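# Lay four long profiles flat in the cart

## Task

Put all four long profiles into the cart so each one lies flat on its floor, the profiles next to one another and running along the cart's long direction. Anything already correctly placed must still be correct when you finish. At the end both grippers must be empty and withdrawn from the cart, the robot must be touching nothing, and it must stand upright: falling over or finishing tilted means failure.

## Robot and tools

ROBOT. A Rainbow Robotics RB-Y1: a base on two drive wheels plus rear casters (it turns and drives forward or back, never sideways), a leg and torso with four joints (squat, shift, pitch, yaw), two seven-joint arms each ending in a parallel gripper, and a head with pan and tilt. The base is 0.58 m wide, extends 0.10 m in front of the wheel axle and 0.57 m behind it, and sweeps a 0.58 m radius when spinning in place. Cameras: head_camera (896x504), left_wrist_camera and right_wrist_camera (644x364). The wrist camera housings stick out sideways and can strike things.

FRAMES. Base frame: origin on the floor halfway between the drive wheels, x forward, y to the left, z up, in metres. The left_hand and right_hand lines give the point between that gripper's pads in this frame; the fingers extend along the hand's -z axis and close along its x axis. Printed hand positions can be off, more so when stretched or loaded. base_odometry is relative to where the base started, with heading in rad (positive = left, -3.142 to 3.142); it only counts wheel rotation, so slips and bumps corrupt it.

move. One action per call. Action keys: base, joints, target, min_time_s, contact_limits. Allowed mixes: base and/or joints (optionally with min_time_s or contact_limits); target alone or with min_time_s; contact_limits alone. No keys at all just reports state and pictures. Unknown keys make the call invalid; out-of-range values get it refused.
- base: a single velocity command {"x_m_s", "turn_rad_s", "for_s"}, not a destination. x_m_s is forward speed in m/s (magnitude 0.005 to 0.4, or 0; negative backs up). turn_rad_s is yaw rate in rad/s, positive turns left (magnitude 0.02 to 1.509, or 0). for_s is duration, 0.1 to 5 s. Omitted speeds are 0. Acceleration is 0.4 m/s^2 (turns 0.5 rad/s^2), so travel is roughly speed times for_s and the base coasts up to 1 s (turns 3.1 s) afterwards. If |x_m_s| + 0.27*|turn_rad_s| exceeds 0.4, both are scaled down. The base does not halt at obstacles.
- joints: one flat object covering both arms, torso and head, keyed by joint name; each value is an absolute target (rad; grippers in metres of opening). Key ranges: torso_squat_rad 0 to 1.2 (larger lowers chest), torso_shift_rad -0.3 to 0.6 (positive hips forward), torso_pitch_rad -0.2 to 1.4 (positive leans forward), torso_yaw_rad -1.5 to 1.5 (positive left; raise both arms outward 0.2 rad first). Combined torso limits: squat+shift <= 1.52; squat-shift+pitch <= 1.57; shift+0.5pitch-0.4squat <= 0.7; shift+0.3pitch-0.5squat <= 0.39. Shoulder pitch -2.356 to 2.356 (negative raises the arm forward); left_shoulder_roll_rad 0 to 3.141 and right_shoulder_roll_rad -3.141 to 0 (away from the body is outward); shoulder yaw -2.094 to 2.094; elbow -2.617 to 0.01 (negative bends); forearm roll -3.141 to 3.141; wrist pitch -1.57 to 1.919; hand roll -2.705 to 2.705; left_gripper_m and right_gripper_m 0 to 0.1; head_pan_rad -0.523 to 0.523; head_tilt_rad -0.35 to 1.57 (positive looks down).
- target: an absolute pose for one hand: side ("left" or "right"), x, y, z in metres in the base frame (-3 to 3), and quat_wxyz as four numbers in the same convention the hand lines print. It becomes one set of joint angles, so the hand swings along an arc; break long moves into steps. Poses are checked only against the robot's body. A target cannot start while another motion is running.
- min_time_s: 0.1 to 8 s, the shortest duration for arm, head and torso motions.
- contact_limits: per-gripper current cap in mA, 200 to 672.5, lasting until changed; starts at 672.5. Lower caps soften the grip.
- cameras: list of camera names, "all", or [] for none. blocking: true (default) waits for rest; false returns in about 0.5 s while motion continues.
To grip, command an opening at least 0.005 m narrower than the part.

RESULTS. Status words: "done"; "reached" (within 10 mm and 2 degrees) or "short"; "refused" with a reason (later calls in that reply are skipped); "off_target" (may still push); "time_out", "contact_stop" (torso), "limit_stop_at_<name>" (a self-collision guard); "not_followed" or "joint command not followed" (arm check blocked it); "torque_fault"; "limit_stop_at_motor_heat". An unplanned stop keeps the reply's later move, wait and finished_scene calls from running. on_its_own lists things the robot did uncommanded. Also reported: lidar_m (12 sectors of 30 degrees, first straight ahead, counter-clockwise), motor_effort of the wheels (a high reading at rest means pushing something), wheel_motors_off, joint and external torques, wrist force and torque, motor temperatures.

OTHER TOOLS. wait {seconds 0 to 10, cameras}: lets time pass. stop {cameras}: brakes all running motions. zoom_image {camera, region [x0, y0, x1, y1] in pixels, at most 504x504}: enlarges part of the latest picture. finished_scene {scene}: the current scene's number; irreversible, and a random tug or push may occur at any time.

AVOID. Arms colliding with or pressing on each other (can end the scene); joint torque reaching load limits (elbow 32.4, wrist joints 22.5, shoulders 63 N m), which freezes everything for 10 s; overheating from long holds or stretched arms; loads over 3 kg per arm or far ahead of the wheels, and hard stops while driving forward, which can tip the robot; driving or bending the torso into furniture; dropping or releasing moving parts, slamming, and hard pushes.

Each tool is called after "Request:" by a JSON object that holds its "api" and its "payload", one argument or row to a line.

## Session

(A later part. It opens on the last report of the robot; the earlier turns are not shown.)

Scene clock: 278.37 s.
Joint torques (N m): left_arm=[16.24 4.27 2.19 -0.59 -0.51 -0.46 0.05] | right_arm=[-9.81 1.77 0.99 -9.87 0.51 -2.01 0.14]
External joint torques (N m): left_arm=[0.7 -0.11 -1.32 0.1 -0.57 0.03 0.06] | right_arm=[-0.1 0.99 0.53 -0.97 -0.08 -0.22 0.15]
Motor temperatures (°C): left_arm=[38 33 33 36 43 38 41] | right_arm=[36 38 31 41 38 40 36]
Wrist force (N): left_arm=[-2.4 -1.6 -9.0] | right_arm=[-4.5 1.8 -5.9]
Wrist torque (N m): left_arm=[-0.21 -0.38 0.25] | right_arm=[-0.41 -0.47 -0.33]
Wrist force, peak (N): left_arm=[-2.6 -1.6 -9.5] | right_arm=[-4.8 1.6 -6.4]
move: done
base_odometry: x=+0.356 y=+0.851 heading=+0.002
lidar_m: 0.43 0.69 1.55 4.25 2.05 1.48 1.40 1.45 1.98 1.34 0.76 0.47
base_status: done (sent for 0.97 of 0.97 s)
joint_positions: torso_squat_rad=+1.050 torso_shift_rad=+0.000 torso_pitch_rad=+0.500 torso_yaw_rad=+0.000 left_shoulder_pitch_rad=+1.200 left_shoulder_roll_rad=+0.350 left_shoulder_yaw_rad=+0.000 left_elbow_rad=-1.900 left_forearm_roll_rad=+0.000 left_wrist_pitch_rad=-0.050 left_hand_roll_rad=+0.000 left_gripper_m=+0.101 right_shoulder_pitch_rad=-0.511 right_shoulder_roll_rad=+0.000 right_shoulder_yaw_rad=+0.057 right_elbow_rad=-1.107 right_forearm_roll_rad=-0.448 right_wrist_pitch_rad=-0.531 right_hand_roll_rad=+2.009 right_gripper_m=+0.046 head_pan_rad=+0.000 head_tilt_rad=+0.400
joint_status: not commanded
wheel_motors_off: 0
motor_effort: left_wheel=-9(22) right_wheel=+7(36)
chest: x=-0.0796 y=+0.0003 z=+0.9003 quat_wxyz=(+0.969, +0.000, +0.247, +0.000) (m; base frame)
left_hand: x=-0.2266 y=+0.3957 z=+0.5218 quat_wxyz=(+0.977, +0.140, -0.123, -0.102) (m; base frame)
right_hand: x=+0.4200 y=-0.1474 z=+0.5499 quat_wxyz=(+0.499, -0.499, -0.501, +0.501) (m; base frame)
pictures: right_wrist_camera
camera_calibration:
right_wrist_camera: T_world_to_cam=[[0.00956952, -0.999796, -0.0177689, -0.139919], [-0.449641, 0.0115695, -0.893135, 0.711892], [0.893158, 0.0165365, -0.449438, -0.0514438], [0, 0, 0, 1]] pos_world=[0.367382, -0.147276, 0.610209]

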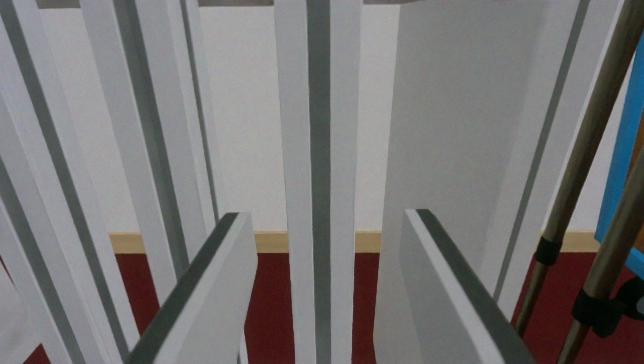

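Request:
{"api": "move", "payload": {
  "target": {"side":"right","x":0.457,"y":-0.1455,"z":0.55,"quat_wxyz":[0.5,-0.5,-0.5,0.5]},
  "min_time_s": 1.2,
  "cameras": ["right_wrist_camera"]
}}

Scene clock: 282.20 s.
Joint torques (N m): left_arm=[17.39 3.91 2.68 -0.3 -0.07 -0.43 -0.17] | right_arm=[-12.87 -1.21 -0.12 -9.35 0.71 -2.04 -0.56]
External joint torques (N m): left_arm=[1.85 -0.47 -0.83 0.4 -0.13 0.06 -0.16] | right_arm=[-0.65 -1.12 -0.44 -0.59 0.11 -0.24 -0.55]
Motor temperatures (°C): left_arm=[38 33 33 36 43 38 41] | right_arm=[36 38 31 41 38 40 36]
Wrist force (N): left_arm=[-2.5 -1.6 -9.0] | right_arm=[-4.7 1.6 -6.1]
Wrist torque (N m): left_arm=[-0.22 -0.39 0.26] | right_arm=[-0.37 -0.50 -0.34]
Wrist force, peak (N): left_arm=[-3.0 -1.4 -9.3] | right_arm=[-4.9 1.8 -6.1]
move: done
base_odometry: x=+0.356 y=+0.851 heading=+0.002
lidar_m: 0.45 0.69 1.56 4.23 2.06 1.47 1.40 1.46 1.98 1.33 0.76 0.47
base_status: not commanded
joint_positions: torso_squat_rad=+1.050 torso_shift_rad=+0.000 torso_pitch_rad=+0.500 torso_yaw_rad=+0.000 left_shoulder_pitch_rad=+1.200 left_shoulder_roll_rad=+0.350 left_shoulder_yaw_rad=+0.000 left_elbow_rad=-1.900 left_forearm_roll_rad=+0.000 left_wrist_pitch_rad=-0.050 left_hand_roll_rad=+0.000 left_gripper_m=+0.101 right_shoulder_pitch_rad=-0.666 right_shoulder_roll_rad=-0.017 right_shoulder_yaw_rad=+0.020 right_elbow_rad=-0.936 right_forearm_roll_rad=-0.466 right_wrist_pitch_rad=-0.552 right_hand_roll_rad=+1.997 right_gripper_m=+0.046 head_pan_rad=+0.000 head_tilt_rad=+0.400
joint_status: all done
wheel_motors_off: 0
motor_effort: left_wheel=-8(9) right_wheel=+8(8)
chest: x=-0.0796 y=+0.0003 z=+0.9003 quat_wxyz=(+0.969, +0.000, +0.247, +0.000) (m; base frame)
left_hand: x=-0.2266 y=+0.3957 z=+0.5218 quat_wxyz=(+0.977, +0.140, -0.123, -0.102) (m; base frame)
right_hand: x=+0.4566 y=-0.1455 z=+0.5505 quat_wxyz=(+0.501, -0.499, -0.499, +0.501) (m; base frame)
right_hand_status: reached (checked arc, planned for 1.2 s): 1 mm and 0.2 deg off.
pictures: right_wrist_camera
camera_calibration:
right_wrist_camera: T_world_to_cam=[[0.00698852, -0.999821, -0.0175893, -0.137353], [-0.453225, 0.0125124, -0.891308, 0.729632], [0.891369, 0.0142008, -0.453056, -0.0814613], [0, 0, 0, 1]] pos_world=[0.404259, -0.145301, 0.611005]

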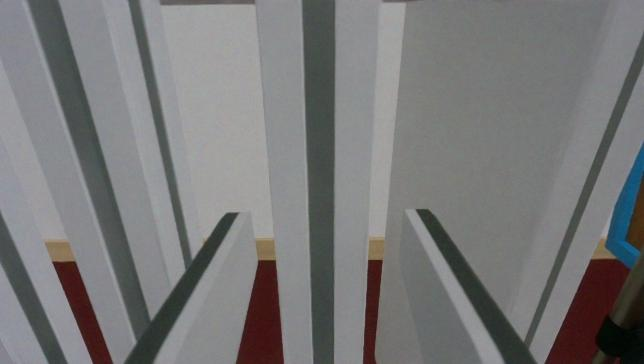

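Request:
{"api": "move", "payload": {
  "target": {"side":"right","x":0.483,"y":-0.1445,"z":0.55,"quat_wxyz":[0.5,-0.5,-0.5,0.5]},
  "min_time_s": 1.2,
  "cameras": ["right_wrist_camera"]
}}

Scene clock: 286.30 s.
Joint torques (N m): left_arm=[16.55 4.72 2.66 -0.75 -0.31 -0.28 -0.23] | right_arm=[-14.14 -2.78 -0.14 -8.97 0.45 -2.15 -0.58]
External joint torques (N m): left_arm=[1 0.34 -0.85 -0.05 -0.38 0.21 -0.22] | right_arm=[0.04 -1.76 -0.3 -0.5 -0.14 -0.32 -0.57]
Motor temperatures (°C): left_arm=[38 33 33 36 43 38 41] | right_arm=[36 38 31 41 38 40 36]
Wrist force (N): left_arm=[-2.6 -1.5 -9.2] | right_arm=[-4.7 2.2 -6.1]
Wrist torque (N m): left_arm=[-0.22 -0.41 0.25] | right_arm=[-0.42 -0.48 -0.35]
Wrist force, peak (N): left_arm=[-2.4 -1.4 -9.4] | right_arm=[-4.7 1.9 -6.3]
move: done
base_odometry: x=+0.356 y=+0.851 heading=+0.002
lidar_m: 0.43 0.68 1.58 4.23 2.03 1.46 1.39 1.47 1.98 1.32 0.76 0.47
base_status: not commanded
joint_positions: torso_squat_rad=+1.050 torso_shift_rad=+0.000 torso_pitch_rad=+0.500 torso_yaw_rad=+0.000 left_shoulder_pitch_rad=+1.200 left_shoulder_roll_rad=+0.350 left_shoulder_yaw_rad=+0.000 left_elbow_rad=-1.900 left_forearm_roll_rad=+0.000 left_wrist_pitch_rad=-0.050 left_hand_roll_rad=+0.000 left_gripper_m=+0.101 right_shoulder_pitch_rad=-0.800 right_shoulder_roll_rad=-0.039 right_shoulder_yaw_rad=+0.006 right_elbow_rad=-0.759 right_forearm_roll_rad=-0.475 right_wrist_pitch_rad=-0.599 right_hand_roll_rad=+1.964 right_gripper_m=+0.046 head_pan_rad=+0.000 head_tilt_rad=+0.400
joint_status: all done
wheel_motors_off: 0
motor_effort: left_wheel=-9(9) right_wheel=+6(10)
chest: x=-0.0796 y=+0.0003 z=+0.9003 quat_wxyz=(+0.969, +0.000, +0.247, +0.000) (m; base frame)
left_hand: x=-0.2266 y=+0.3957 z=+0.5218 quat_wxyz=(+0.977, +0.140, -0.123, -0.102) (m; base frame)
right_hand: x=+0.4827 y=-0.1445 z=+0.5504 quat_wxyz=(+0.501, -0.499, -0.499, +0.501) (m; base frame)
right_hand_status: reached (checked arc, planned for 1.2 s): 1 mm and 0.2 deg off.
pictures: right_wrist_camera
camera_calibration:
right_wrist_camera: T_world_to_cam=[[0.00717996, -0.999822, -0.017467, -0.136691], [-0.453776, 0.0123078, -0.891031, 0.741467], [0.891087, 0.0143237, -0.453606, -0.104269], [0, 0, 0, 1]] pos_world=[0.430354, -0.144299, 0.610986]

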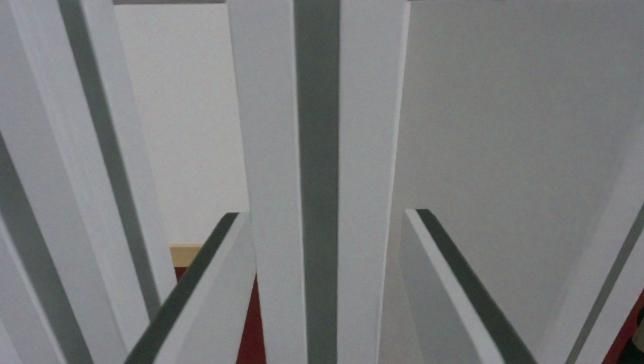

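Request:
{"api": "move", "payload": {
  "joints": {"right_gripper_m":0.015},
  "cameras": []
}}

Request:
{"api": "move", "payload": {
  "joints": {"torso_squat_rad":0.98},
  "cameras": ["right_wrist_camera"]
}}

Request:
{"api": "move", "payload": {
  "base": {"x_m_s":-0.15,"for_s":2.93},
  "joints": {"torso_squat_rad":0.8},
  "cameras": ["right_wrist_camera"]
}}

Scene clock: 290.00 s.
Joint torques (N m): left_arm=[17.61 5.23 2.97 -0.83 -0.24 -0.49 -0.08] | right_arm=[-14.61 -2.14 -0.06 -8.77 1.02 -2.16 0.26]
External joint torques (N m): left_arm=[2.07 0.85 -0.54 -0.13 -0.3 0 -0.07] | right_arm=[-0.43 -1.12 -0.23 -0.29 0.43 -0.32 0.26]
Motor temperatures (°C): left_arm=[38 33 33 36 43 38 41] | right_arm=[36 38 31 41 38 40 36]
Wrist force (N): left_arm=[-2.5 -1.4 -9.0] | right_arm=[-2.9 2.6 -6.3]
Wrist torque (N m): left_arm=[-0.25 -0.38 0.27] | right_arm=[-0.44 -0.47 -1.07]
Wrist force, peak (N): left_arm=[-2.7 -1.6 -9.3] | right_arm=[-5.3 2.5 -6.3]
move: off_target
base_odometry: x=+0.356 y=+0.851 heading=+0.002
lidar_m: 0.44 0.68 1.57 4.23 2.04 1.46 1.39 1.47 2.01 1.34 0.76 0.48
base_status: not commanded
joint_positions: torso_squat_rad=+1.050 torso_shift_rad=+0.000 torso_pitch_rad=+0.500 torso_yaw_rad=+0.000 left_shoulder_pitch_rad=+1.200 left_shoulder_roll_rad=+0.350 left_shoulder_yaw_rad=+0.000 left_elbow_rad=-1.900 left_forearm_roll_rad=+0.000 left_wrist_pitch_rad=-0.050 left_hand_roll_rad=+0.000 left_gripper_m=+0.101 right_shoulder_pitch_rad=-0.800 right_shoulder_roll_rad=-0.039 right_shoulder_yaw_rad=+0.006 right_elbow_rad=-0.759 right_forearm_roll_rad=-0.475 right_wrist_pitch_rad=-0.599 right_hand_roll_rad=+1.963 right_gripper_m=+0.030 head_pan_rad=+0.000 head_tilt_rad=+0.400
joint_status: right_gripper_m off_target (ended at +0.030, target +0.015)
wheel_motors_off: 0
motor_effort: left_wheel=-9(9) right_wheel=+6(8)
chest: x=-0.0796 y=+0.0003 z=+0.9003 quat_wxyz=(+0.969, +0.000, +0.247, +0.000) (m; base frame)
left_hand: x=-0.2266 y=+0.3957 z=+0.5218 quat_wxyz=(+0.977, +0.140, -0.123, -0.102) (m; base frame)
right_hand: x=+0.4827 y=-0.1446 z=+0.5505 quat_wxyz=(+0.501, -0.499, -0.499, +0.501) (m; base frame)
pictures: none
No camera images: "cameras" was empty.

Scene clock: 290.97 s.
Joint torques (N m): left_arm=[16.55 4.77 2.35 -0.85 -0.61 -0.45 -0.21] | right_arm=[-17.83 -1.89 0.1 -13.17 1.2 -4.16 -0.18]
External joint torques (N m): left_arm=[1 0.39 -1.16 -0.16 -0.67 0.04 -0.2] | right_arm=[-3.69 -0.87 -0.07 -4.71 0.61 -2.32 -0.18]
Motor temperatures (°C): left_arm=[38 33 33 36 43 38 41] | right_arm=[36 38 31 41 38 40 36]
Wrist force (N): left_arm=[-2.1 -1.5 -9.0] | right_arm=[-4.0 10.7 -6.1]
Wrist torque (N m): left_arm=[-0.23 -0.34 0.23] | right_arm=[-0.22 -0.41 -0.37]
Wrist force, peak (N): left_arm=[-2.6 -1.4 -9.6] | right_arm=[-4.7 12.1 -5.6]
move: done
base_odometry: x=+0.356 y=+0.851 heading=+0.002
lidar_m: 0.44 0.67 1.57 4.25 2.05 1.47 1.40 1.46 1.99 1.33 0.76 0.46
base_status: not commanded
joint_positions: torso_squat_rad=+0.980 torso_shift_rad=+0.000 torso_pitch_rad=+0.500 torso_yaw_rad=+0.000 left_shoulder_pitch_rad=+1.200 left_shoulder_roll_rad=+0.350 left_shoulder_yaw_rad=+0.000 left_elbow_rad=-1.900 left_forearm_roll_rad=+0.000 left_wrist_pitch_rad=-0.050 left_hand_roll_rad=+0.000 left_gripper_m=+0.101 right_shoulder_pitch_rad=-0.799 right_shoulder_roll_rad=-0.039 right_shoulder_yaw_rad=+0.006 right_elbow_rad=-0.757 right_forearm_roll_rad=-0.476 right_wrist_pitch_rad=-0.599 right_hand_roll_rad=+1.964 right_gripper_m=+0.030 head_pan_rad=+0.000 head_tilt_rad=+0.400
joint_status: all done
wheel_motors_off: 0
motor_effort: left_wheel=-9(9) right_wheel=+5(9)
chest: x=-0.0795 y=+0.0003 z=+0.9419 quat_wxyz=(+0.969, +0.000, +0.248, +0.000) (m; base frame)
left_hand: x=-0.2266 y=+0.3957 z=+0.5634 quat_wxyz=(+0.977, +0.140, -0.123, -0.102) (m; base frame)
right_hand: x=+0.4822 y=-0.1448 z=+0.5907 quat_wxyz=(+0.501, -0.498, -0.498, +0.502) (m; base frame)
pictures: right_wrist_camera
camera_calibration:
right_wrist_camera: T_world_to_cam=[[0.00691361, -0.999827, -0.0172852, -0.136217], [-0.456319, 0.0122265, -0.889732, 0.777571], [0.889789, 0.0140388, -0.456156, -0.0834853], [0, 0, 0, 1]] pos_world=[0.430047, -0.144528, 0.651393]

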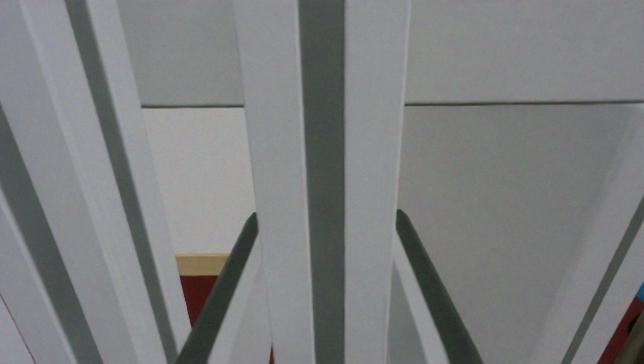

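Scene clock: 294.63 s.
Joint torques (N m): left_arm=[16.76 4.63 2.94 -1.45 -0.22 -0.31 -0.05] | right_arm=[-18.56 -2.42 0.01 -13.51 1.12 -4.36 -0.05]
External joint torques (N m): left_arm=[1.21 0.24 -0.57 -0.76 -0.28 0.18 -0.04] | right_arm=[-4.42 -1.4 -0.15 -5.05 0.53 -2.53 -0.05]
Motor temperatures (°C): left_arm=[38 33 33 36 43 38 41] | right_arm=[37 38 31 41 38 40 36]
Wrist force (N): left_arm=[-2.2 -2.1 -9.1] | right_arm=[-4.2 10.4 -5.9]
Wrist torque (N m): left_arm=[-0.16 -0.30 0.20] | right_arm=[-0.04 -0.46 -0.34]
Wrist force, peak (N): left_arm=[-2.2 -2.0 -9.6] | right_arm=[-3.9 12.1 -7.0]
move: done
base_odometry: x=-0.084 y=+0.850 heading=+0.001
lidar_m: 0.89 1.05 2.19 4.05 1.41 1.01 0.97 1.00 1.36 3.65 1.08 0.45
base_status: done (sent for 2.93 of 2.93 s)
joint_positions: torso_squat_rad=+0.800 torso_shift_rad=+0.000 torso_pitch_rad=+0.500 torso_yaw_rad=+0.000 left_shoulder_pitch_rad=+1.200 left_shoulder_roll_rad=+0.350 left_shoulder_yaw_rad=+0.000 left_elbow_rad=-1.900 left_forearm_roll_rad=+0.000 left_wrist_pitch_rad=-0.050 left_hand_roll_rad=+0.000 left_gripper_m=+0.101 right_shoulder_pitch_rad=-0.799 right_shoulder_roll_rad=-0.039 right_shoulder_yaw_rad=+0.006 right_elbow_rad=-0.757 right_forearm_roll_rad=-0.476 right_wrist_pitch_rad=-0.598 right_hand_roll_rad=+1.964 right_gripper_m=+0.030 head_pan_rad=+0.000 head_tilt_rad=+0.400
joint_status: all done
wheel_motors_off: 0
motor_effort: left_wheel=-12(33) right_wheel=+12(40)
chest: x=-0.0796 y=+0.0003 z=+1.0397 quat_wxyz=(+0.969, +0.000, +0.248, +0.000) (m; base frame)
left_hand: x=-0.2266 y=+0.3957 z=+0.6612 quat_wxyz=(+0.977, +0.140, -0.123, -0.102) (m; base frame)
right_hand: x=+0.4821 y=-0.1448 z=+0.6885 quat_wxyz=(+0.502, -0.498, -0.498, +0.502) (m; base frame)
pictures: right_wrist_camera
camera_calibration:
right_wrist_camera: T_world_to_cam=[[0.00684372, -0.999828, -0.0172382, -0.134566], [-0.456398, 0.0122154, -0.889692, 0.86453], [0.889749, 0.0139563, -0.456236, -0.038725], [0, 0, 0, 1]] pos_world=[0.429946, -0.144563, 0.749178]

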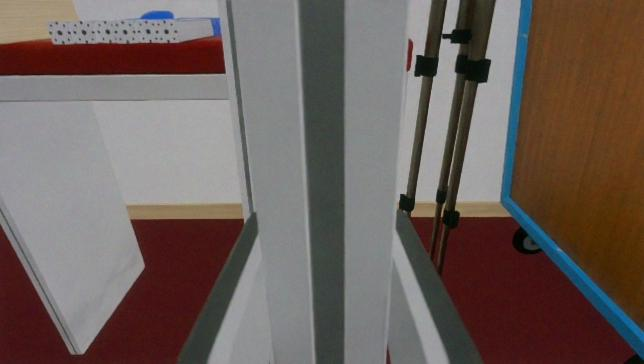

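Request:
{"api": "move", "payload": {
  "base": {"turn_rad_s":-0.5,"for_s":3.12},
  "cameras": []
}}

Request:
{"api": "move", "payload": {
  "base": {"x_m_s":0.3,"for_s":3.67},
  "cameras": []
}}

Request:
{"api": "move", "payload": {
  "base": {"turn_rad_s":0.5,"for_s":3.13},
  "joints": {"torso_squat_rad":0.45},
  "cameras": []
}}

Request:
{"api": "move", "payload": {
  "joints": {"right_hand_roll_rad":0.393},
  "min_time_s": 3,
  "cameras": ["head_camera"]
}}

Scene clock: 304.13 s.
Joint torques (N m): left_arm=[17.13 4.69 2.59 -0.98 -0.39 -0.41 -0.25] | right_arm=[-18.85 -2.09 0.31 -13.85 1.06 -4.34 -0.03]
External joint torques (N m): left_arm=[1.58 0.31 -0.91 -0.28 -0.45 0.08 -0.24] | right_arm=[-4.7 -1.07 0.14 -5.39 0.47 -2.51 -0.02]
Motor temperatures (°C): left_arm=[38 33 33 36 43 38 41] | right_arm=[37 38 31 41 38 41 36]
Wrist force (N): left_arm=[-2.4 -1.6 -8.8] | right_arm=[-3.9 10.7 -6.2]
Wrist torque (N m): left_arm=[-0.19 -0.32 0.20] | right_arm=[-0.17 -0.44 -0.36]
Wrist force, peak (N): left_arm=[-2.5 -1.8 -9.5] | right_arm=[-4.2 10.8 -6.6]
move: done
base_odometry: x=-0.084 y=+0.850 heading=-1.565
lidar_m: 3.64 1.09 0.99 0.87 1.04 2.19 4.04 1.41 1.01 0.96 1.01 0.45
base_status: done (sent for 3.13 of 3.13 s)
joint_positions: torso_squat_rad=+0.800 torso_shift_rad=+0.000 torso_pitch_rad=+0.500 torso_yaw_rad=+0.000 left_shoulder_pitch_rad=+1.200 left_shoulder_roll_rad=+0.350 left_shoulder_yaw_rad=+0.000 left_elbow_rad=-1.900 left_forearm_roll_rad=+0.000 left_wrist_pitch_rad=-0.050 left_hand_roll_rad=+0.000 left_gripper_m=+0.101 right_shoulder_pitch_rad=-0.799 right_shoulder_roll_rad=-0.039 right_shoulder_yaw_rad=+0.006 right_elbow_rad=-0.757 right_forearm_roll_rad=-0.476 right_wrist_pitch_rad=-0.598 right_hand_roll_rad=+1.964 right_gripper_m=+0.030 head_pan_rad=+0.000 head_tilt_rad=+0.400
joint_status: not commanded
wheel_motors_off: 0
motor_effort: left_wheel=+12(49) right_wheel=+3(49)
chest: x=-0.0795 y=+0.0003 z=+1.0397 quat_wxyz=(+0.969, +0.000, +0.248, +0.000) (m; base frame)
left_hand: x=-0.2266 y=+0.3957 z=+0.6612 quat_wxyz=(+0.977, +0.140, -0.123, -0.102) (m; base frame)
right_hand: x=+0.4821 y=-0.1448 z=+0.6885 quat_wxyz=(+0.502, -0.498, -0.498, +0.502) (m; base frame)
pictures: none
No camera images: "cameras" was empty.

Scene clock: 308.87 s.
Joint torques (N m): left_arm=[16.81 4.8 2.45 -0.72 -0.32 -0.52 -0.11] | right_arm=[-17.99 -2.46 0.5 -13.32 1.45 -4.16 -0.35]
External joint torques (N m): left_arm=[1.26 0.42 -1.06 -0.03 -0.38 -0.03 -0.1] | right_arm=[-3.84 -1.44 0.34 -4.86 0.86 -2.33 -0.35]
Motor temperatures (°C): left_arm=[38 33 33 36 43 38 41] | right_arm=[37 38 31 42 38 41 36]
Wrist force (N): left_arm=[-2.5 -1.7 -8.8] | right_arm=[-3.9 10.7 -6.3]
Wrist torque (N m): left_arm=[-0.19 -0.34 0.19] | right_arm=[-0.40 -0.43 -0.38]
Wrist force, peak (N): left_arm=[-2.6 -1.7 -9.3] | right_arm=[-3.9 11.4 -6.9]
move: done
base_odometry: x=-0.078 y=-0.250 heading=-1.565
lidar_m: 3.61 1.10 0.80 0.76 0.79 1.35 3.98 1.41 1.00 0.95 0.99 0.45
base_status: done (sent for 3.67 of 3.67 s)
joint_positions: torso_squat_rad=+0.800 torso_shift_rad=+0.000 torso_pitch_rad=+0.500 torso_yaw_rad=+0.000 left_shoulder_pitch_rad=+1.200 left_shoulder_roll_rad=+0.350 left_shoulder_yaw_rad=+0.000 left_elbow_rad=-1.900 left_forearm_roll_rad=+0.000 left_wrist_pitch_rad=-0.050 left_hand_roll_rad=+0.000 left_gripper_m=+0.101 right_shoulder_pitch_rad=-0.799 right_shoulder_roll_rad=-0.039 right_shoulder_yaw_rad=+0.006 right_elbow_rad=-0.757 right_forearm_roll_rad=-0.476 right_wrist_pitch_rad=-0.598 right_hand_roll_rad=+1.964 right_gripper_m=+0.030 head_pan_rad=+0.000 head_tilt_rad=+0.400
joint_status: not commanded
wheel_motors_off: 0
motor_effort: left_wheel=+1(50) right_wheel=-5(43)
chest: x=-0.0794 y=+0.0003 z=+1.0397 quat_wxyz=(+0.969, +0.000, +0.248, +0.000) (m; base frame)
left_hand: x=-0.2266 y=+0.3957 z=+0.6612 quat_wxyz=(+0.977, +0.140, -0.123, -0.102) (m; base frame)
right_hand: x=+0.4822 y=-0.1448 z=+0.6885 quat_wxyz=(+0.501, -0.498, -0.498, +0.502) (m; base frame)
pictures: none
No camera images: "cameras" was empty.

Scene clock: 313.33 s.
Joint torques (N m): left_arm=[16.82 4.13 3.15 -1.07 -0.04 -0.38 -0.13] | right_arm=[-19.11 -1.83 0.12 -13.76 1.13 -4.04 0.24]
External joint torques (N m): left_arm=[1.28 -0.25 -0.36 -0.38 -0.1 0.11 -0.12] | right_arm=[-4.97 -0.81 -0.05 -5.3 0.55 -2.21 0.25]
Motor temperatures (°C): left_arm=[38 33 33 36 43 38 41] | right_arm=[37 38 31 42 38 41 36]
Wrist force (N): left_arm=[-2.6 -1.3 -9.3] | right_arm=[-4.2 10.7 -5.8]
Wrist torque (N m): left_arm=[-0.27 -0.34 0.26] | right_arm=[-0.19 -0.45 -0.40]
Wrist force, peak (N): left_arm=[-2.3 -1.8 -9.6] | right_arm=[-4.6 11.6 -6.1]
move: done
base_odometry: x=-0.078 y=-0.250 heading=+0.001
lidar_m: 0.75 0.80 1.34 3.95 1.38 0.98 0.95 0.99 1.35 3.60 1.11 0.79
base_status: done (sent for 3.13 of 3.13 s)
joint_positions: torso_squat_rad=+0.450 torso_shift_rad=+0.000 torso_pitch_rad=+0.501 torso_yaw_rad=+0.000 left_shoulder_pitch_rad=+1.200 left_shoulder_roll_rad=+0.350 left_shoulder_yaw_rad=+0.000 left_elbow_rad=-1.900 left_forearm_roll_rad=+0.000 left_wrist_pitch_rad=-0.050 left_hand_roll_rad=+0.000 left_gripper_m=+0.101 right_shoulder_pitch_rad=-0.799 right_shoulder_roll_rad=-0.039 right_shoulder_yaw_rad=+0.006 right_elbow_rad=-0.757 right_forearm_roll_rad=-0.476 right_wrist_pitch_rad=-0.598 right_hand_roll_rad=+1.964 right_gripper_m=+0.029 head_pan_rad=+0.000 head_tilt_rad=+0.400
joint_status: all done
wheel_motors_off: 0
motor_effort: left_wheel=+2(42) right_wheel=+13(35)
chest: x=-0.0794 y=+0.0003 z=+1.1823 quat_wxyz=(+0.969, +0.000, +0.248, +0.000) (m; base frame)
left_hand: x=-0.2266 y=+0.3957 z=+0.8038 quat_wxyz=(+0.977, +0.140, -0.123, -0.102) (m; base frame)
right_hand: x=+0.4822 y=-0.1448 z=+0.8310 quat_wxyz=(+0.502, -0.498, -0.498, +0.502) (m; base frame)
pictures: none
No camera images: "cameras" was empty.

Scene clock: 316.63 s.
Joint torques (N m): left_arm=[16.77 4.66 2.71 -1.01 -0.34 -0.6 -0.05] | right_arm=[-18.26 -2.05 -0.11 -13.39 1.38 -4.33 -0.32]
External joint torques (N m): left_arm=[1.23 0.28 -0.8 -0.32 -0.4 -0.11 -0.04] | right_arm=[-4.13 -0.98 -0.29 -4.94 0.74 -2.49 -0.37]
Motor temperatures (°C): left_arm=[38 33 33 36 43 38 41] | right_arm=[37 38 31 42 38 41 36]
Wrist force (N): left_arm=[-2.5 -1.5 -8.9] | right_arm=[-19.8 -4.3 -6.1]
Wrist torque (N m): left_arm=[-0.23 -0.34 0.25] | right_arm=[0.00 -0.65 -0.36]
Wrist force, peak (N): left_arm=[-2.7 -1.6 -9.3] | right_arm=[-20.1 -4.2 -6.0]
move: done
base_odometry: x=-0.078 y=-0.250 heading=+0.001
lidar_m: 0.75 0.79 1.34 3.93 1.37 0.98 0.93 1.00 1.35 3.62 1.10 0.78
base_status: not commanded
joint_positions: torso_squat_rad=+0.450 torso_shift_rad=+0.000 torso_pitch_rad=+0.501 torso_yaw_rad=+0.000 left_shoulder_pitch_rad=+1.200 left_shoulder_roll_rad=+0.350 left_shoulder_yaw_rad=+0.000 left_elbow_rad=-1.900 left_forearm_roll_rad=+0.000 left_wrist_pitch_rad=-0.050 left_hand_roll_rad=+0.000 left_gripper_m=+0.101 right_shoulder_pitch_rad=-0.799 right_shoulder_roll_rad=-0.039 right_shoulder_yaw_rad=+0.006 right_elbow_rad=-0.757 right_forearm_roll_rad=-0.476 right_wrist_pitch_rad=-0.598 right_hand_roll_rad=+0.393 right_gripper_m=+0.029 head_pan_rad=+0.000 head_tilt_rad=+0.400
joint_status: all done
wheel_motors_off: 0
motor_effort: left_wheel=+3(3) right_wheel=+14(16)
chest: x=-0.0794 y=+0.0003 z=+1.1823 quat_wxyz=(+0.969, +0.000, +0.248, +0.000) (m; base frame)
left_hand: x=-0.2266 y=+0.3957 z=+0.8038 quat_wxyz=(+0.977, +0.140, -0.123, -0.102) (m; base frame)
right_hand: x=+0.4822 y=-0.1448 z=+0.8310 quat_wxyz=(+0.710, +0.000, -0.705, +0.000) (m; base frame)
pictures: head_camera
camera_calibration:
head_camera: T_world_to_cam=[[-0.0564572, -0.998225, 0.0189818, -0.0175543], [-0.751904, 0.0300025, -0.658589, 0.971032], [0.65685, -0.0514546, -0.752263, 0.931156], [0, 0, 0, 1]] pos_world=[0.117502, 0.00125578, 1.34032]

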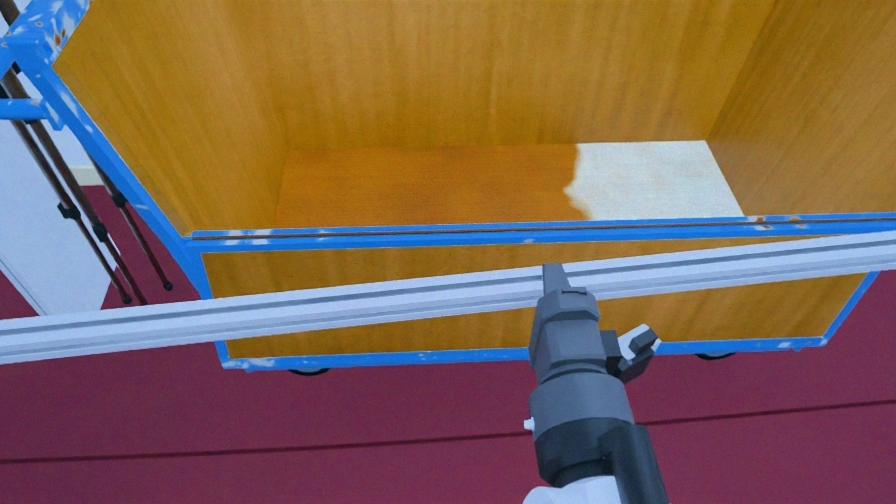

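Request:
{"api": "move", "payload": {
  "target": {"side":"right","x":0.46,"y":-0.238,"z":0.86,"quat_wxyz":[0.923,-0.0406,-0.3824,-0.0168]},
  "min_time_s": 2.5,
  "cameras": []
}}

Request:
{"api": "move", "payload": {
  "target": {"side":"right","x":0.46,"y":-0.238,"z":0.86,"quat_wxyz":[0.999,-0.044,0,-0.008]},
  "min_time_s": 2.5,
  "cameras": ["head_camera"]
}}

Scene clock: 322.43 s.
Joint torques (N m): left_arm=[17.03 4.76 2.69 -0.88 -0.24 -0.54 -0.26] | right_arm=[-18.13 -2.78 1.5 -15.18 0.26 -3.44 -0.43]
External joint torques (N m): left_arm=[1.49 0.38 -0.82 -0.19 -0.3 -0.05 -0.25] | right_arm=[-3.92 0.57 0.26 -5.16 -0.02 -1.99 -0.47]
Motor temperatures (°C): left_arm=[38 33 33 36 43 38 41] | right_arm=[37 38 31 42 38 41 36]
Wrist force (N): left_arm=[-2.5 -1.6 -8.7] | right_arm=[-15.6 -3.1 -17.2]
Wrist torque (N m): left_arm=[-0.21 -0.32 0.24] | right_arm=[-0.15 -0.57 -0.38]
Wrist force, peak (N): left_arm=[-2.7 -1.6 -9.5] | right_arm=[-16.6 -3.0 -17.2]
move: done
base_odometry: x=-0.078 y=-0.250 heading=+0.001
lidar_m: 0.76 0.80 1.33 3.95 1.37 1.00 0.94 0.99 1.35 3.60 1.10 0.79
base_status: not commanded
joint_positions: torso_squat_rad=+0.450 torso_shift_rad=+0.000 torso_pitch_rad=+0.501 torso_yaw_rad=+0.000 left_shoulder_pitch_rad=+1.200 left_shoulder_roll_rad=+0.350 left_shoulder_yaw_rad=+0.000 left_elbow_rad=-1.900 left_forearm_roll_rad=+0.000 left_wrist_pitch_rad=-0.050 left_hand_roll_rad=+0.000 left_gripper_m=+0.101 right_shoulder_pitch_rad=-0.742 right_shoulder_roll_rad=+0.000 right_shoulder_yaw_rad=-0.316 right_elbow_rad=-1.639 right_forearm_roll_rad=+0.128 right_wrist_pitch_rad=+1.032 right_hand_roll_rad=+0.050 right_gripper_m=+0.029 head_pan_rad=+0.000 head_tilt_rad=+0.400
joint_status: all done
wheel_motors_off: 0
motor_effort: left_wheel=+3(4) right_wheel=+13(16)
chest: x=-0.0794 y=+0.0003 z=+1.1823 quat_wxyz=(+0.969, +0.000, +0.248, +0.000) (m; base frame)
left_hand: x=-0.2266 y=+0.3957 z=+0.8038 quat_wxyz=(+0.977, +0.140, -0.123, -0.102) (m; base frame)
right_hand: x=+0.4591 y=-0.2387 z=+0.8597 quat_wxyz=(+0.923, -0.040, -0.383, -0.016) (m; base frame)
right_hand_status: reached (checked arc, planned for 2.5 s): 1 mm and 0.1 deg off.
pictures: none
No camera images: "cameras" was empty.

Scene clock: 325.27 s.
Joint torques (N m): left_arm=[16.61 4.69 1.96 -1.12 -0.15 -0.56 -0.12] | right_arm=[-26.93 -11.21 0.78 -11.57 0.8 -0.25 -0.44]
External joint torques (N m): left_arm=[1.07 0.31 -1.55 -0.43 -0.21 -0.07 -0.12] | right_arm=[-3.59 -2.48 -0.09 -2.94 0.37 -0.19 -0.44]
Motor temperatures (°C): left_arm=[38 33 33 36 43 38 41] | right_arm=[37 38 31 42 38 41 36]
Wrist force (N): left_arm=[-2.4 -1.3 -8.9] | right_arm=[-5.1 -2.8 -21.4]
Wrist torque (N m): left_arm=[-0.26 -0.35 0.25] | right_arm=[-0.26 -0.47 -0.39]
Wrist force, peak (N): left_arm=[-2.8 -1.4 -9.3] | right_arm=[-15.6 -3.5 -17.2]
move: done
base_odometry: x=-0.078 y=-0.250 heading=+0.001
lidar_m: 0.75 0.80 1.33 3.94 1.37 0.99 0.94 0.99 1.35 3.62 1.09 0.79
base_status: not commanded
joint_positions: torso_squat_rad=+0.450 torso_shift_rad=+0.000 torso_pitch_rad=+0.500 torso_yaw_rad=+0.000 left_shoulder_pitch_rad=+1.200 left_shoulder_roll_rad=+0.350 left_shoulder_yaw_rad=+0.000 left_elbow_rad=-1.900 left_forearm_roll_rad=+0.000 left_wrist_pitch_rad=-0.050 left_hand_roll_rad=+0.000 left_gripper_m=+0.101 right_shoulder_pitch_rad=-1.468 right_shoulder_roll_rad=-0.287 right_shoulder_yaw_rad=-0.409 right_elbow_rad=-0.629 right_forearm_roll_rad=+0.150 right_wrist_pitch_rad=+1.575 right_hand_roll_rad=+0.002 right_gripper_m=+0.029 head_pan_rad=+0.000 head_tilt_rad=+0.400
joint_status: all done
wheel_motors_off: 0
motor_effort: left_wheel=+4(4) right_wheel=+15(17)
chest: x=-0.0794 y=+0.0003 z=+1.1823 quat_wxyz=(+0.969, +0.000, +0.248, +0.000) (m; base frame)
left_hand: x=-0.2266 y=+0.3957 z=+0.8038 quat_wxyz=(+0.977, +0.140, -0.123, -0.102) (m; base frame)
right_hand: x=+0.4589 y=-0.2379 z=+0.8596 quat_wxyz=(+0.999, -0.044, -0.002, -0.008) (m; base frame)
right_hand_status: reached (checked arc, planned for 2.5 s): 1 mm and 0.2 deg off.
pictures: head_camera
camera_calibration:
head_camera: T_world_to_cam=[[-0.0564586, -0.998225, 0.0189762, -0.0175495], [-0.751898, 0.0300067, -0.658596, 0.97104], [0.656857, -0.0514516, -0.752258, 0.931152], [0, 0, 0, 1]] pos_world=[0.117498, 0.00125324, 1.34032]

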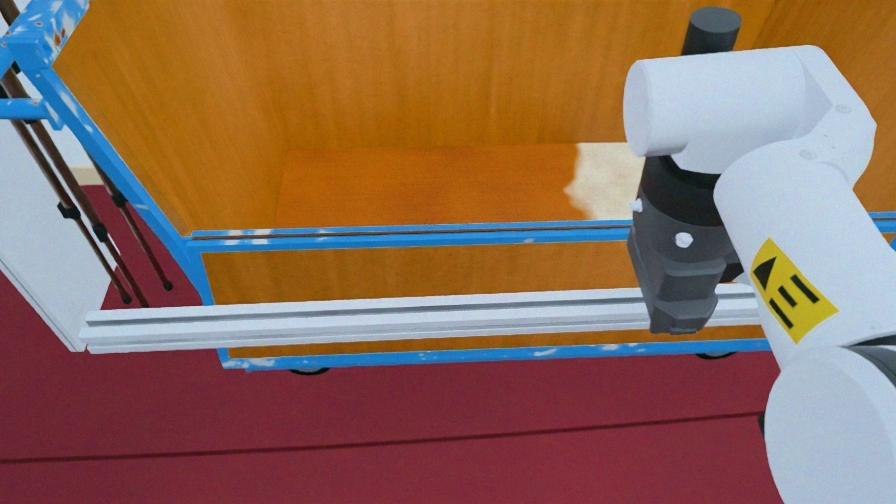

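Left end at col 82: good. Continue in.

Request:
{"api": "move", "payload": {
  "base": {"x_m_s":0.25,"for_s":1.7},
  "cameras": []
}}

Request:
{"api": "move", "payload": {
  "base": {"x_m_s":0.1,"for_s":0.76},
  "cameras": ["head_camera"]
}}

Request:
{"api": "move", "payload": {
  "joints": {"torso_squat_rad":0.8},
  "cameras": ["head_camera"]
}}

Request:
{"api": "move", "payload": {
  "joints": {"torso_pitch_rad":0.7},
  "cameras": ["head_camera"]
}}

Scene clock: 331.20 s.
Joint torques (N m): left_arm=[16.89 4.83 2.65 -0.68 -0.13 -0.62 -0.1] | right_arm=[-26.53 -11.33 0.11 -11.73 0.82 -0.21 -0.35]
External joint torques (N m): left_arm=[1.34 0.45 -0.86 0.01 -0.19 -0.13 -0.1] | right_arm=[-3.18 -2.61 -0.76 -3.1 0.39 -0.14 -0.35]
Motor temperatures (°C): left_arm=[38 33 33 36 43 38 41] | right_arm=[38 38 31 42 38 41 36]
Wrist force (N): left_arm=[-2.2 -1.7 -9.2] | right_arm=[-4.9 -2.9 -21.5]
Wrist torque (N m): left_arm=[-0.21 -0.32 0.25] | right_arm=[-0.03 -0.44 -0.40]
Wrist force, peak (N): left_arm=[-2.4 -1.5 -9.4] | right_arm=[-6.0 -2.7 -22.0]
move: done
base_odometry: x=+0.347 y=-0.249 heading=+0.002
lidar_m: 0.33 0.36 0.49 4.38 1.99 1.43 1.36 1.45 1.94 4.81 0.50 0.36
base_status: done (sent for 1.7 of 1.7 s)
joint_positions: torso_squat_rad=+0.450 torso_shift_rad=+0.000 torso_pitch_rad=+0.501 torso_yaw_rad=+0.000 left_shoulder_pitch_rad=+1.200 left_shoulder_roll_rad=+0.350 left_shoulder_yaw_rad=+0.000 left_elbow_rad=-1.900 left_forearm_roll_rad=+0.000 left_wrist_pitch_rad=-0.050 left_hand_roll_rad=+0.000 left_gripper_m=+0.101 right_shoulder_pitch_rad=-1.468 right_shoulder_roll_rad=-0.287 right_shoulder_yaw_rad=-0.409 right_elbow_rad=-0.629 right_forearm_roll_rad=+0.150 right_wrist_pitch_rad=+1.575 right_hand_roll_rad=+0.002 right_gripper_m=+0.029 head_pan_rad=+0.000 head_tilt_rad=+0.400
joint_status: not commanded
wheel_motors_off: 0
motor_effort: left_wheel=+3(43) right_wheel=-10(50)
chest: x=-0.0794 y=+0.0003 z=+1.1823 quat_wxyz=(+0.969, +0.000, +0.248, +0.000) (m; base frame)
left_hand: x=-0.2265 y=+0.3957 z=+0.8039 quat_wxyz=(+0.977, +0.140, -0.123, -0.102) (m; base frame)
right_hand: x=+0.4589 y=-0.2378 z=+0.8596 quat_wxyz=(+0.999, -0.044, -0.002, -0.008) (m; base frame)
pictures: none
No camera images: "cameras" was empty.

Scene clock: 332.57 s.
Joint torques (N m): left_arm=[17.15 5.06 2.71 -1.02 -0.32 -0.53 -0.09] | right_arm=[-26.07 -11.22 0.61 -11.77 0.93 -0.08 -0.71]
External joint torques (N m): left_arm=[1.6 0.68 -0.8 -0.33 -0.38 -0.04 -0.08] | right_arm=[-2.73 -2.49 -0.26 -3.14 0.51 -0.02 -0.71]
Motor temperatures (°C): left_arm=[38 33 33 36 43 38 41] | right_arm=[38 38 31 42 38 41 36]
Wrist force (N): left_arm=[-2.4 -1.2 -9.3] | right_arm=[-5.2 -3.1 -21.2]
Wrist torque (N m): left_arm=[-0.24 -0.33 0.24] | right_arm=[-0.01 -0.46 -0.33]
Wrist force, peak (N): left_arm=[-2.6 -1.1 -9.4] | right_arm=[-6.1 -2.9 -21.9]
move: done
base_odometry: x=+0.424 y=-0.249 heading=+0.002
lidar_m: 0.25 0.27 0.38 4.08 2.09 1.51 1.44 1.51 2.06 4.51 0.39 0.28
base_status: done (sent for 0.77 of 0.77 s)
joint_positions: torso_squat_rad=+0.450 torso_shift_rad=+0.000 torso_pitch_rad=+0.500 torso_yaw_rad=+0.000 left_shoulder_pitch_rad=+1.200 left_shoulder_roll_rad=+0.350 left_shoulder_yaw_rad=+0.000 left_elbow_rad=-1.900 left_forearm_roll_rad=+0.000 left_wrist_pitch_rad=-0.050 left_hand_roll_rad=+0.000 left_gripper_m=+0.101 right_shoulder_pitch_rad=-1.468 right_shoulder_roll_rad=-0.287 right_shoulder_yaw_rad=-0.409 right_elbow_rad=-0.629 right_forearm_roll_rad=+0.150 right_wrist_pitch_rad=+1.575 right_hand_roll_rad=+0.002 right_gripper_m=+0.029 head_pan_rad=+0.000 head_tilt_rad=+0.400
joint_status: not commanded
wheel_motors_off: 0
motor_effort: left_wheel=+3(35) right_wheel=-8(21)
chest: x=-0.0794 y=+0.0003 z=+1.1823 quat_wxyz=(+0.969, +0.000, +0.248, +0.000) (m; base frame)
left_hand: x=-0.2265 y=+0.3957 z=+0.8039 quat_wxyz=(+0.977, +0.140, -0.123, -0.102) (m; base frame)
right_hand: x=+0.4589 y=-0.2378 z=+0.8596 quat_wxyz=(+0.999, -0.044, -0.002, -0.008) (m; base frame)
pictures: head_camera
camera_calibration:
head_camera: T_world_to_cam=[[-0.0564603, -0.998225, 0.0189728, -0.0175461], [-0.751878, 0.0300086, -0.658619, 0.971089], [0.65688, -0.0514511, -0.752237, 0.931139], [0, 0, 0, 1]] pos_world=[0.117503, 0.00125211, 1.34035]

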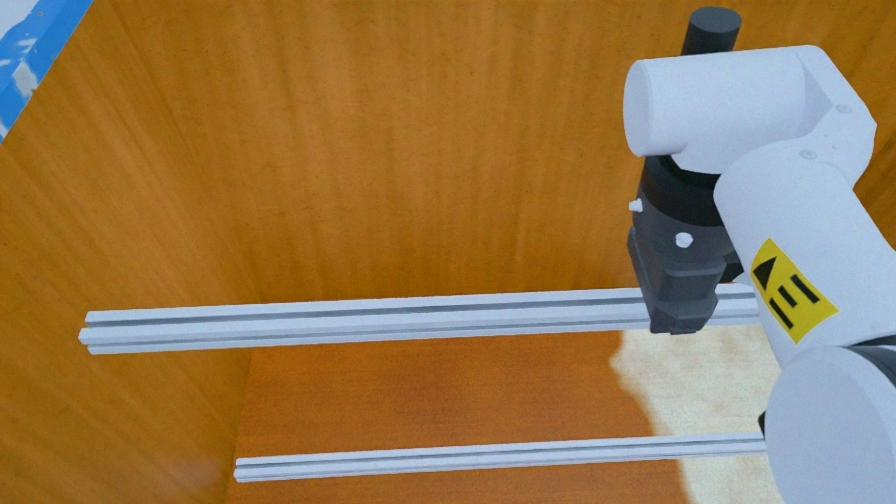

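Scene clock: 334.57 s.
Joint torques (N m): left_arm=[16.27 4.66 2.63 -0.8 -0.22 -0.34 0.01] | right_arm=[-27.02 -11.12 0.87 -11.87 0.87 -0.15 -0.43]
External joint torques (N m): left_arm=[0.73 0.27 -0.88 -0.1 -0.28 0.14 0.02] | right_arm=[-3.67 -2.39 0 -3.24 0.45 -0.09 -0.43]
Motor temperatures (°C): left_arm=[38 33 33 36 43 38 41] | right_arm=[38 38 31 42 38 41 36]
Wrist force (N): left_arm=[-2.4 -1.5 -8.9] | right_arm=[-5.0 -3.1 -21.4]
Wrist torque (N m): left_arm=[-0.21 -0.32 0.19] | right_arm=[0.02 -0.45 -0.36]
Wrist force, peak (N): left_arm=[-2.7 -1.9 -9.3] | right_arm=[-4.8 -3.0 -22.2]
move: done
base_odometry: x=+0.424 y=-0.249 heading=+0.002
lidar_m: 0.24 0.27 0.38 4.12 2.10 1.52 1.45 1.50 2.04 4.52 0.39 0.27
base_status: not commanded
joint_positions: torso_squat_rad=+0.800 torso_shift_rad=+0.000 torso_pitch_rad=+0.500 torso_yaw_rad=+0.000 left_shoulder_pitch_rad=+1.200 left_shoulder_roll_rad=+0.350 left_shoulder_yaw_rad=+0.000 left_elbow_rad=-1.900 left_forearm_roll_rad=+0.000 left_wrist_pitch_rad=-0.050 left_hand_roll_rad=+0.000 left_gripper_m=+0.101 right_shoulder_pitch_rad=-1.468 right_shoulder_roll_rad=-0.287 right_shoulder_yaw_rad=-0.409 right_elbow_rad=-0.629 right_forearm_roll_rad=+0.150 right_wrist_pitch_rad=+1.575 right_hand_roll_rad=+0.002 right_gripper_m=+0.029 head_pan_rad=+0.000 head_tilt_rad=+0.400
joint_status: all done
wheel_motors_off: 0
motor_effort: left_wheel=+5(6) right_wheel=-7(10)
chest: x=-0.0795 y=+0.0003 z=+1.0397 quat_wxyz=(+0.969, +0.000, +0.248, +0.000) (m; base frame)
left_hand: x=-0.2266 y=+0.3957 z=+0.6612 quat_wxyz=(+0.977, +0.140, -0.123, -0.102) (m; base frame)
right_hand: x=+0.4588 y=-0.2379 z=+0.7171 quat_wxyz=(+0.999, -0.044, -0.002, -0.008) (m; base frame)
pictures: head_camera
camera_calibration:
head_camera: T_world_to_cam=[[-0.0564638, -0.998225, 0.0189617, -0.0148543], [-0.751749, 0.0300086, -0.658766, 0.877261], [0.657027, -0.0514509, -0.752109, 0.823837], [0, 0, 0, 1]] pos_world=[0.117358, 0.00123385, 1.19781]

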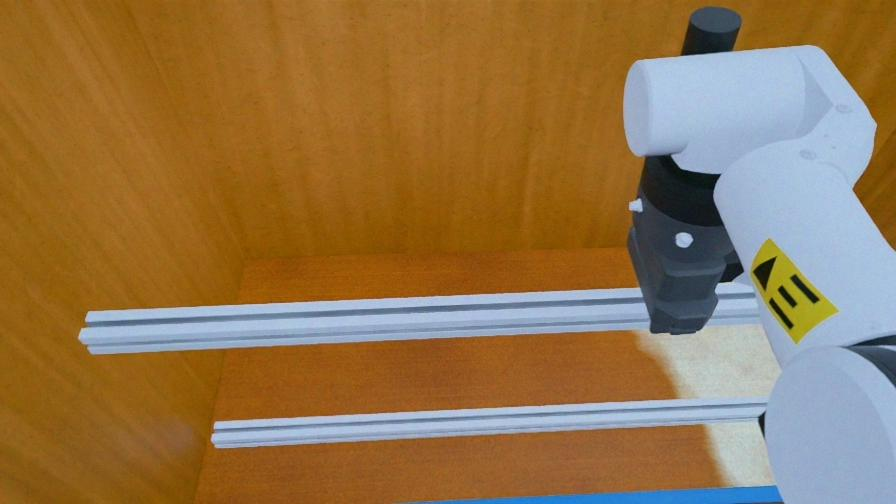

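Scene clock: 336.00 s.
Joint torques (N m): left_arm=[18.53 3.88 2.97 0.7 -0.27 0.03 -0.25] | right_arm=[-23.41 -10.55 0.56 -10.77 0.87 0.66 -0.47]
External joint torques (N m): left_arm=[1.4 0.1 -0.09 -0.58 -0.32 0.16 -0.25] | right_arm=[-2.96 -2.8 -0.19 -2.94 0.44 0.33 -0.46]
Motor temperatures (°C): left_arm=[38 33 33 36 43 38 41] | right_arm=[38 38 31 42 38 41 36]
Wrist force (N): left_arm=[-1.1 -1.6 -9.3] | right_arm=[-1.8 -2.8 -21.2]
Wrist torque (N m): left_arm=[-0.21 -0.24 0.20] | right_arm=[-0.02 -0.41 -0.37]
Wrist force, peak (N): left_arm=[-1.5 -1.7 -9.6] | right_arm=[-2.1 -3.1 -22.5]
move: done
base_odometry: x=+0.424 y=-0.249 heading=+0.002
lidar_m: 0.25 0.27 0.38 4.08 2.11 1.51 1.45 1.51 2.06 4.51 0.38 0.29
base_status: not commanded
joint_positions: torso_squat_rad=+0.800 torso_shift_rad=+0.000 torso_pitch_rad=+0.700 torso_yaw_rad=+0.000 left_shoulder_pitch_rad=+1.200 left_shoulder_roll_rad=+0.350 left_shoulder_yaw_rad=+0.000 left_elbow_rad=-1.900 left_forearm_roll_rad=+0.000 left_wrist_pitch_rad=-0.050 left_hand_roll_rad=+0.000 left_gripper_m=+0.101 right_shoulder_pitch_rad=-1.468 right_shoulder_roll_rad=-0.287 right_shoulder_yaw_rad=-0.409 right_elbow_rad=-0.629 right_forearm_roll_rad=+0.150 right_wrist_pitch_rad=+1.575 right_hand_roll_rad=+0.002 right_gripper_m=+0.029 head_pan_rad=+0.000 head_tilt_rad=+0.400
joint_status: all done
wheel_motors_off: 0
motor_effort: left_wheel=+5(6) right_wheel=-5(10)
chest: x=-0.0285 y=+0.0003 z=+1.0048 quat_wxyz=(+0.939, +0.000, +0.343, +0.000) (m; base frame)
left_hand: x=-0.2478 y=+0.3957 z=+0.6631 quat_wxyz=(+0.985, +0.130, -0.024, -0.115) (m; base frame)
right_hand: x=+0.4350 y=-0.2379 z=+0.5816 quat_wxyz=(+0.994, -0.044, +0.098, -0.003) (m; base frame)
pictures: head_camera
camera_calibration:
head_camera: T_world_to_cam=[[-0.0515967, -0.998223, 0.0298053, -0.0220731], [-0.867698, 0.0300349, -0.496184, 0.725956], [0.494407, -0.0514634, -0.867706, 0.875548], [0, 0, 0, 1]] pos_world=[0.195895, 0.00122085, 1.12058]

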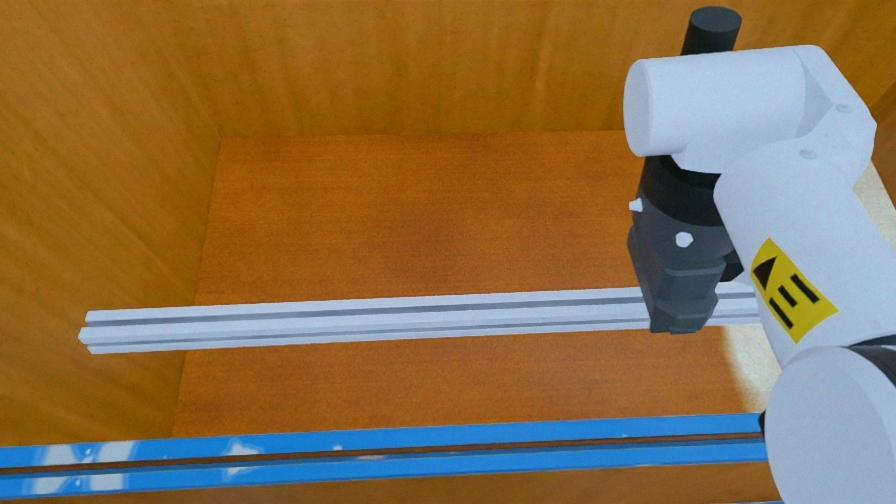

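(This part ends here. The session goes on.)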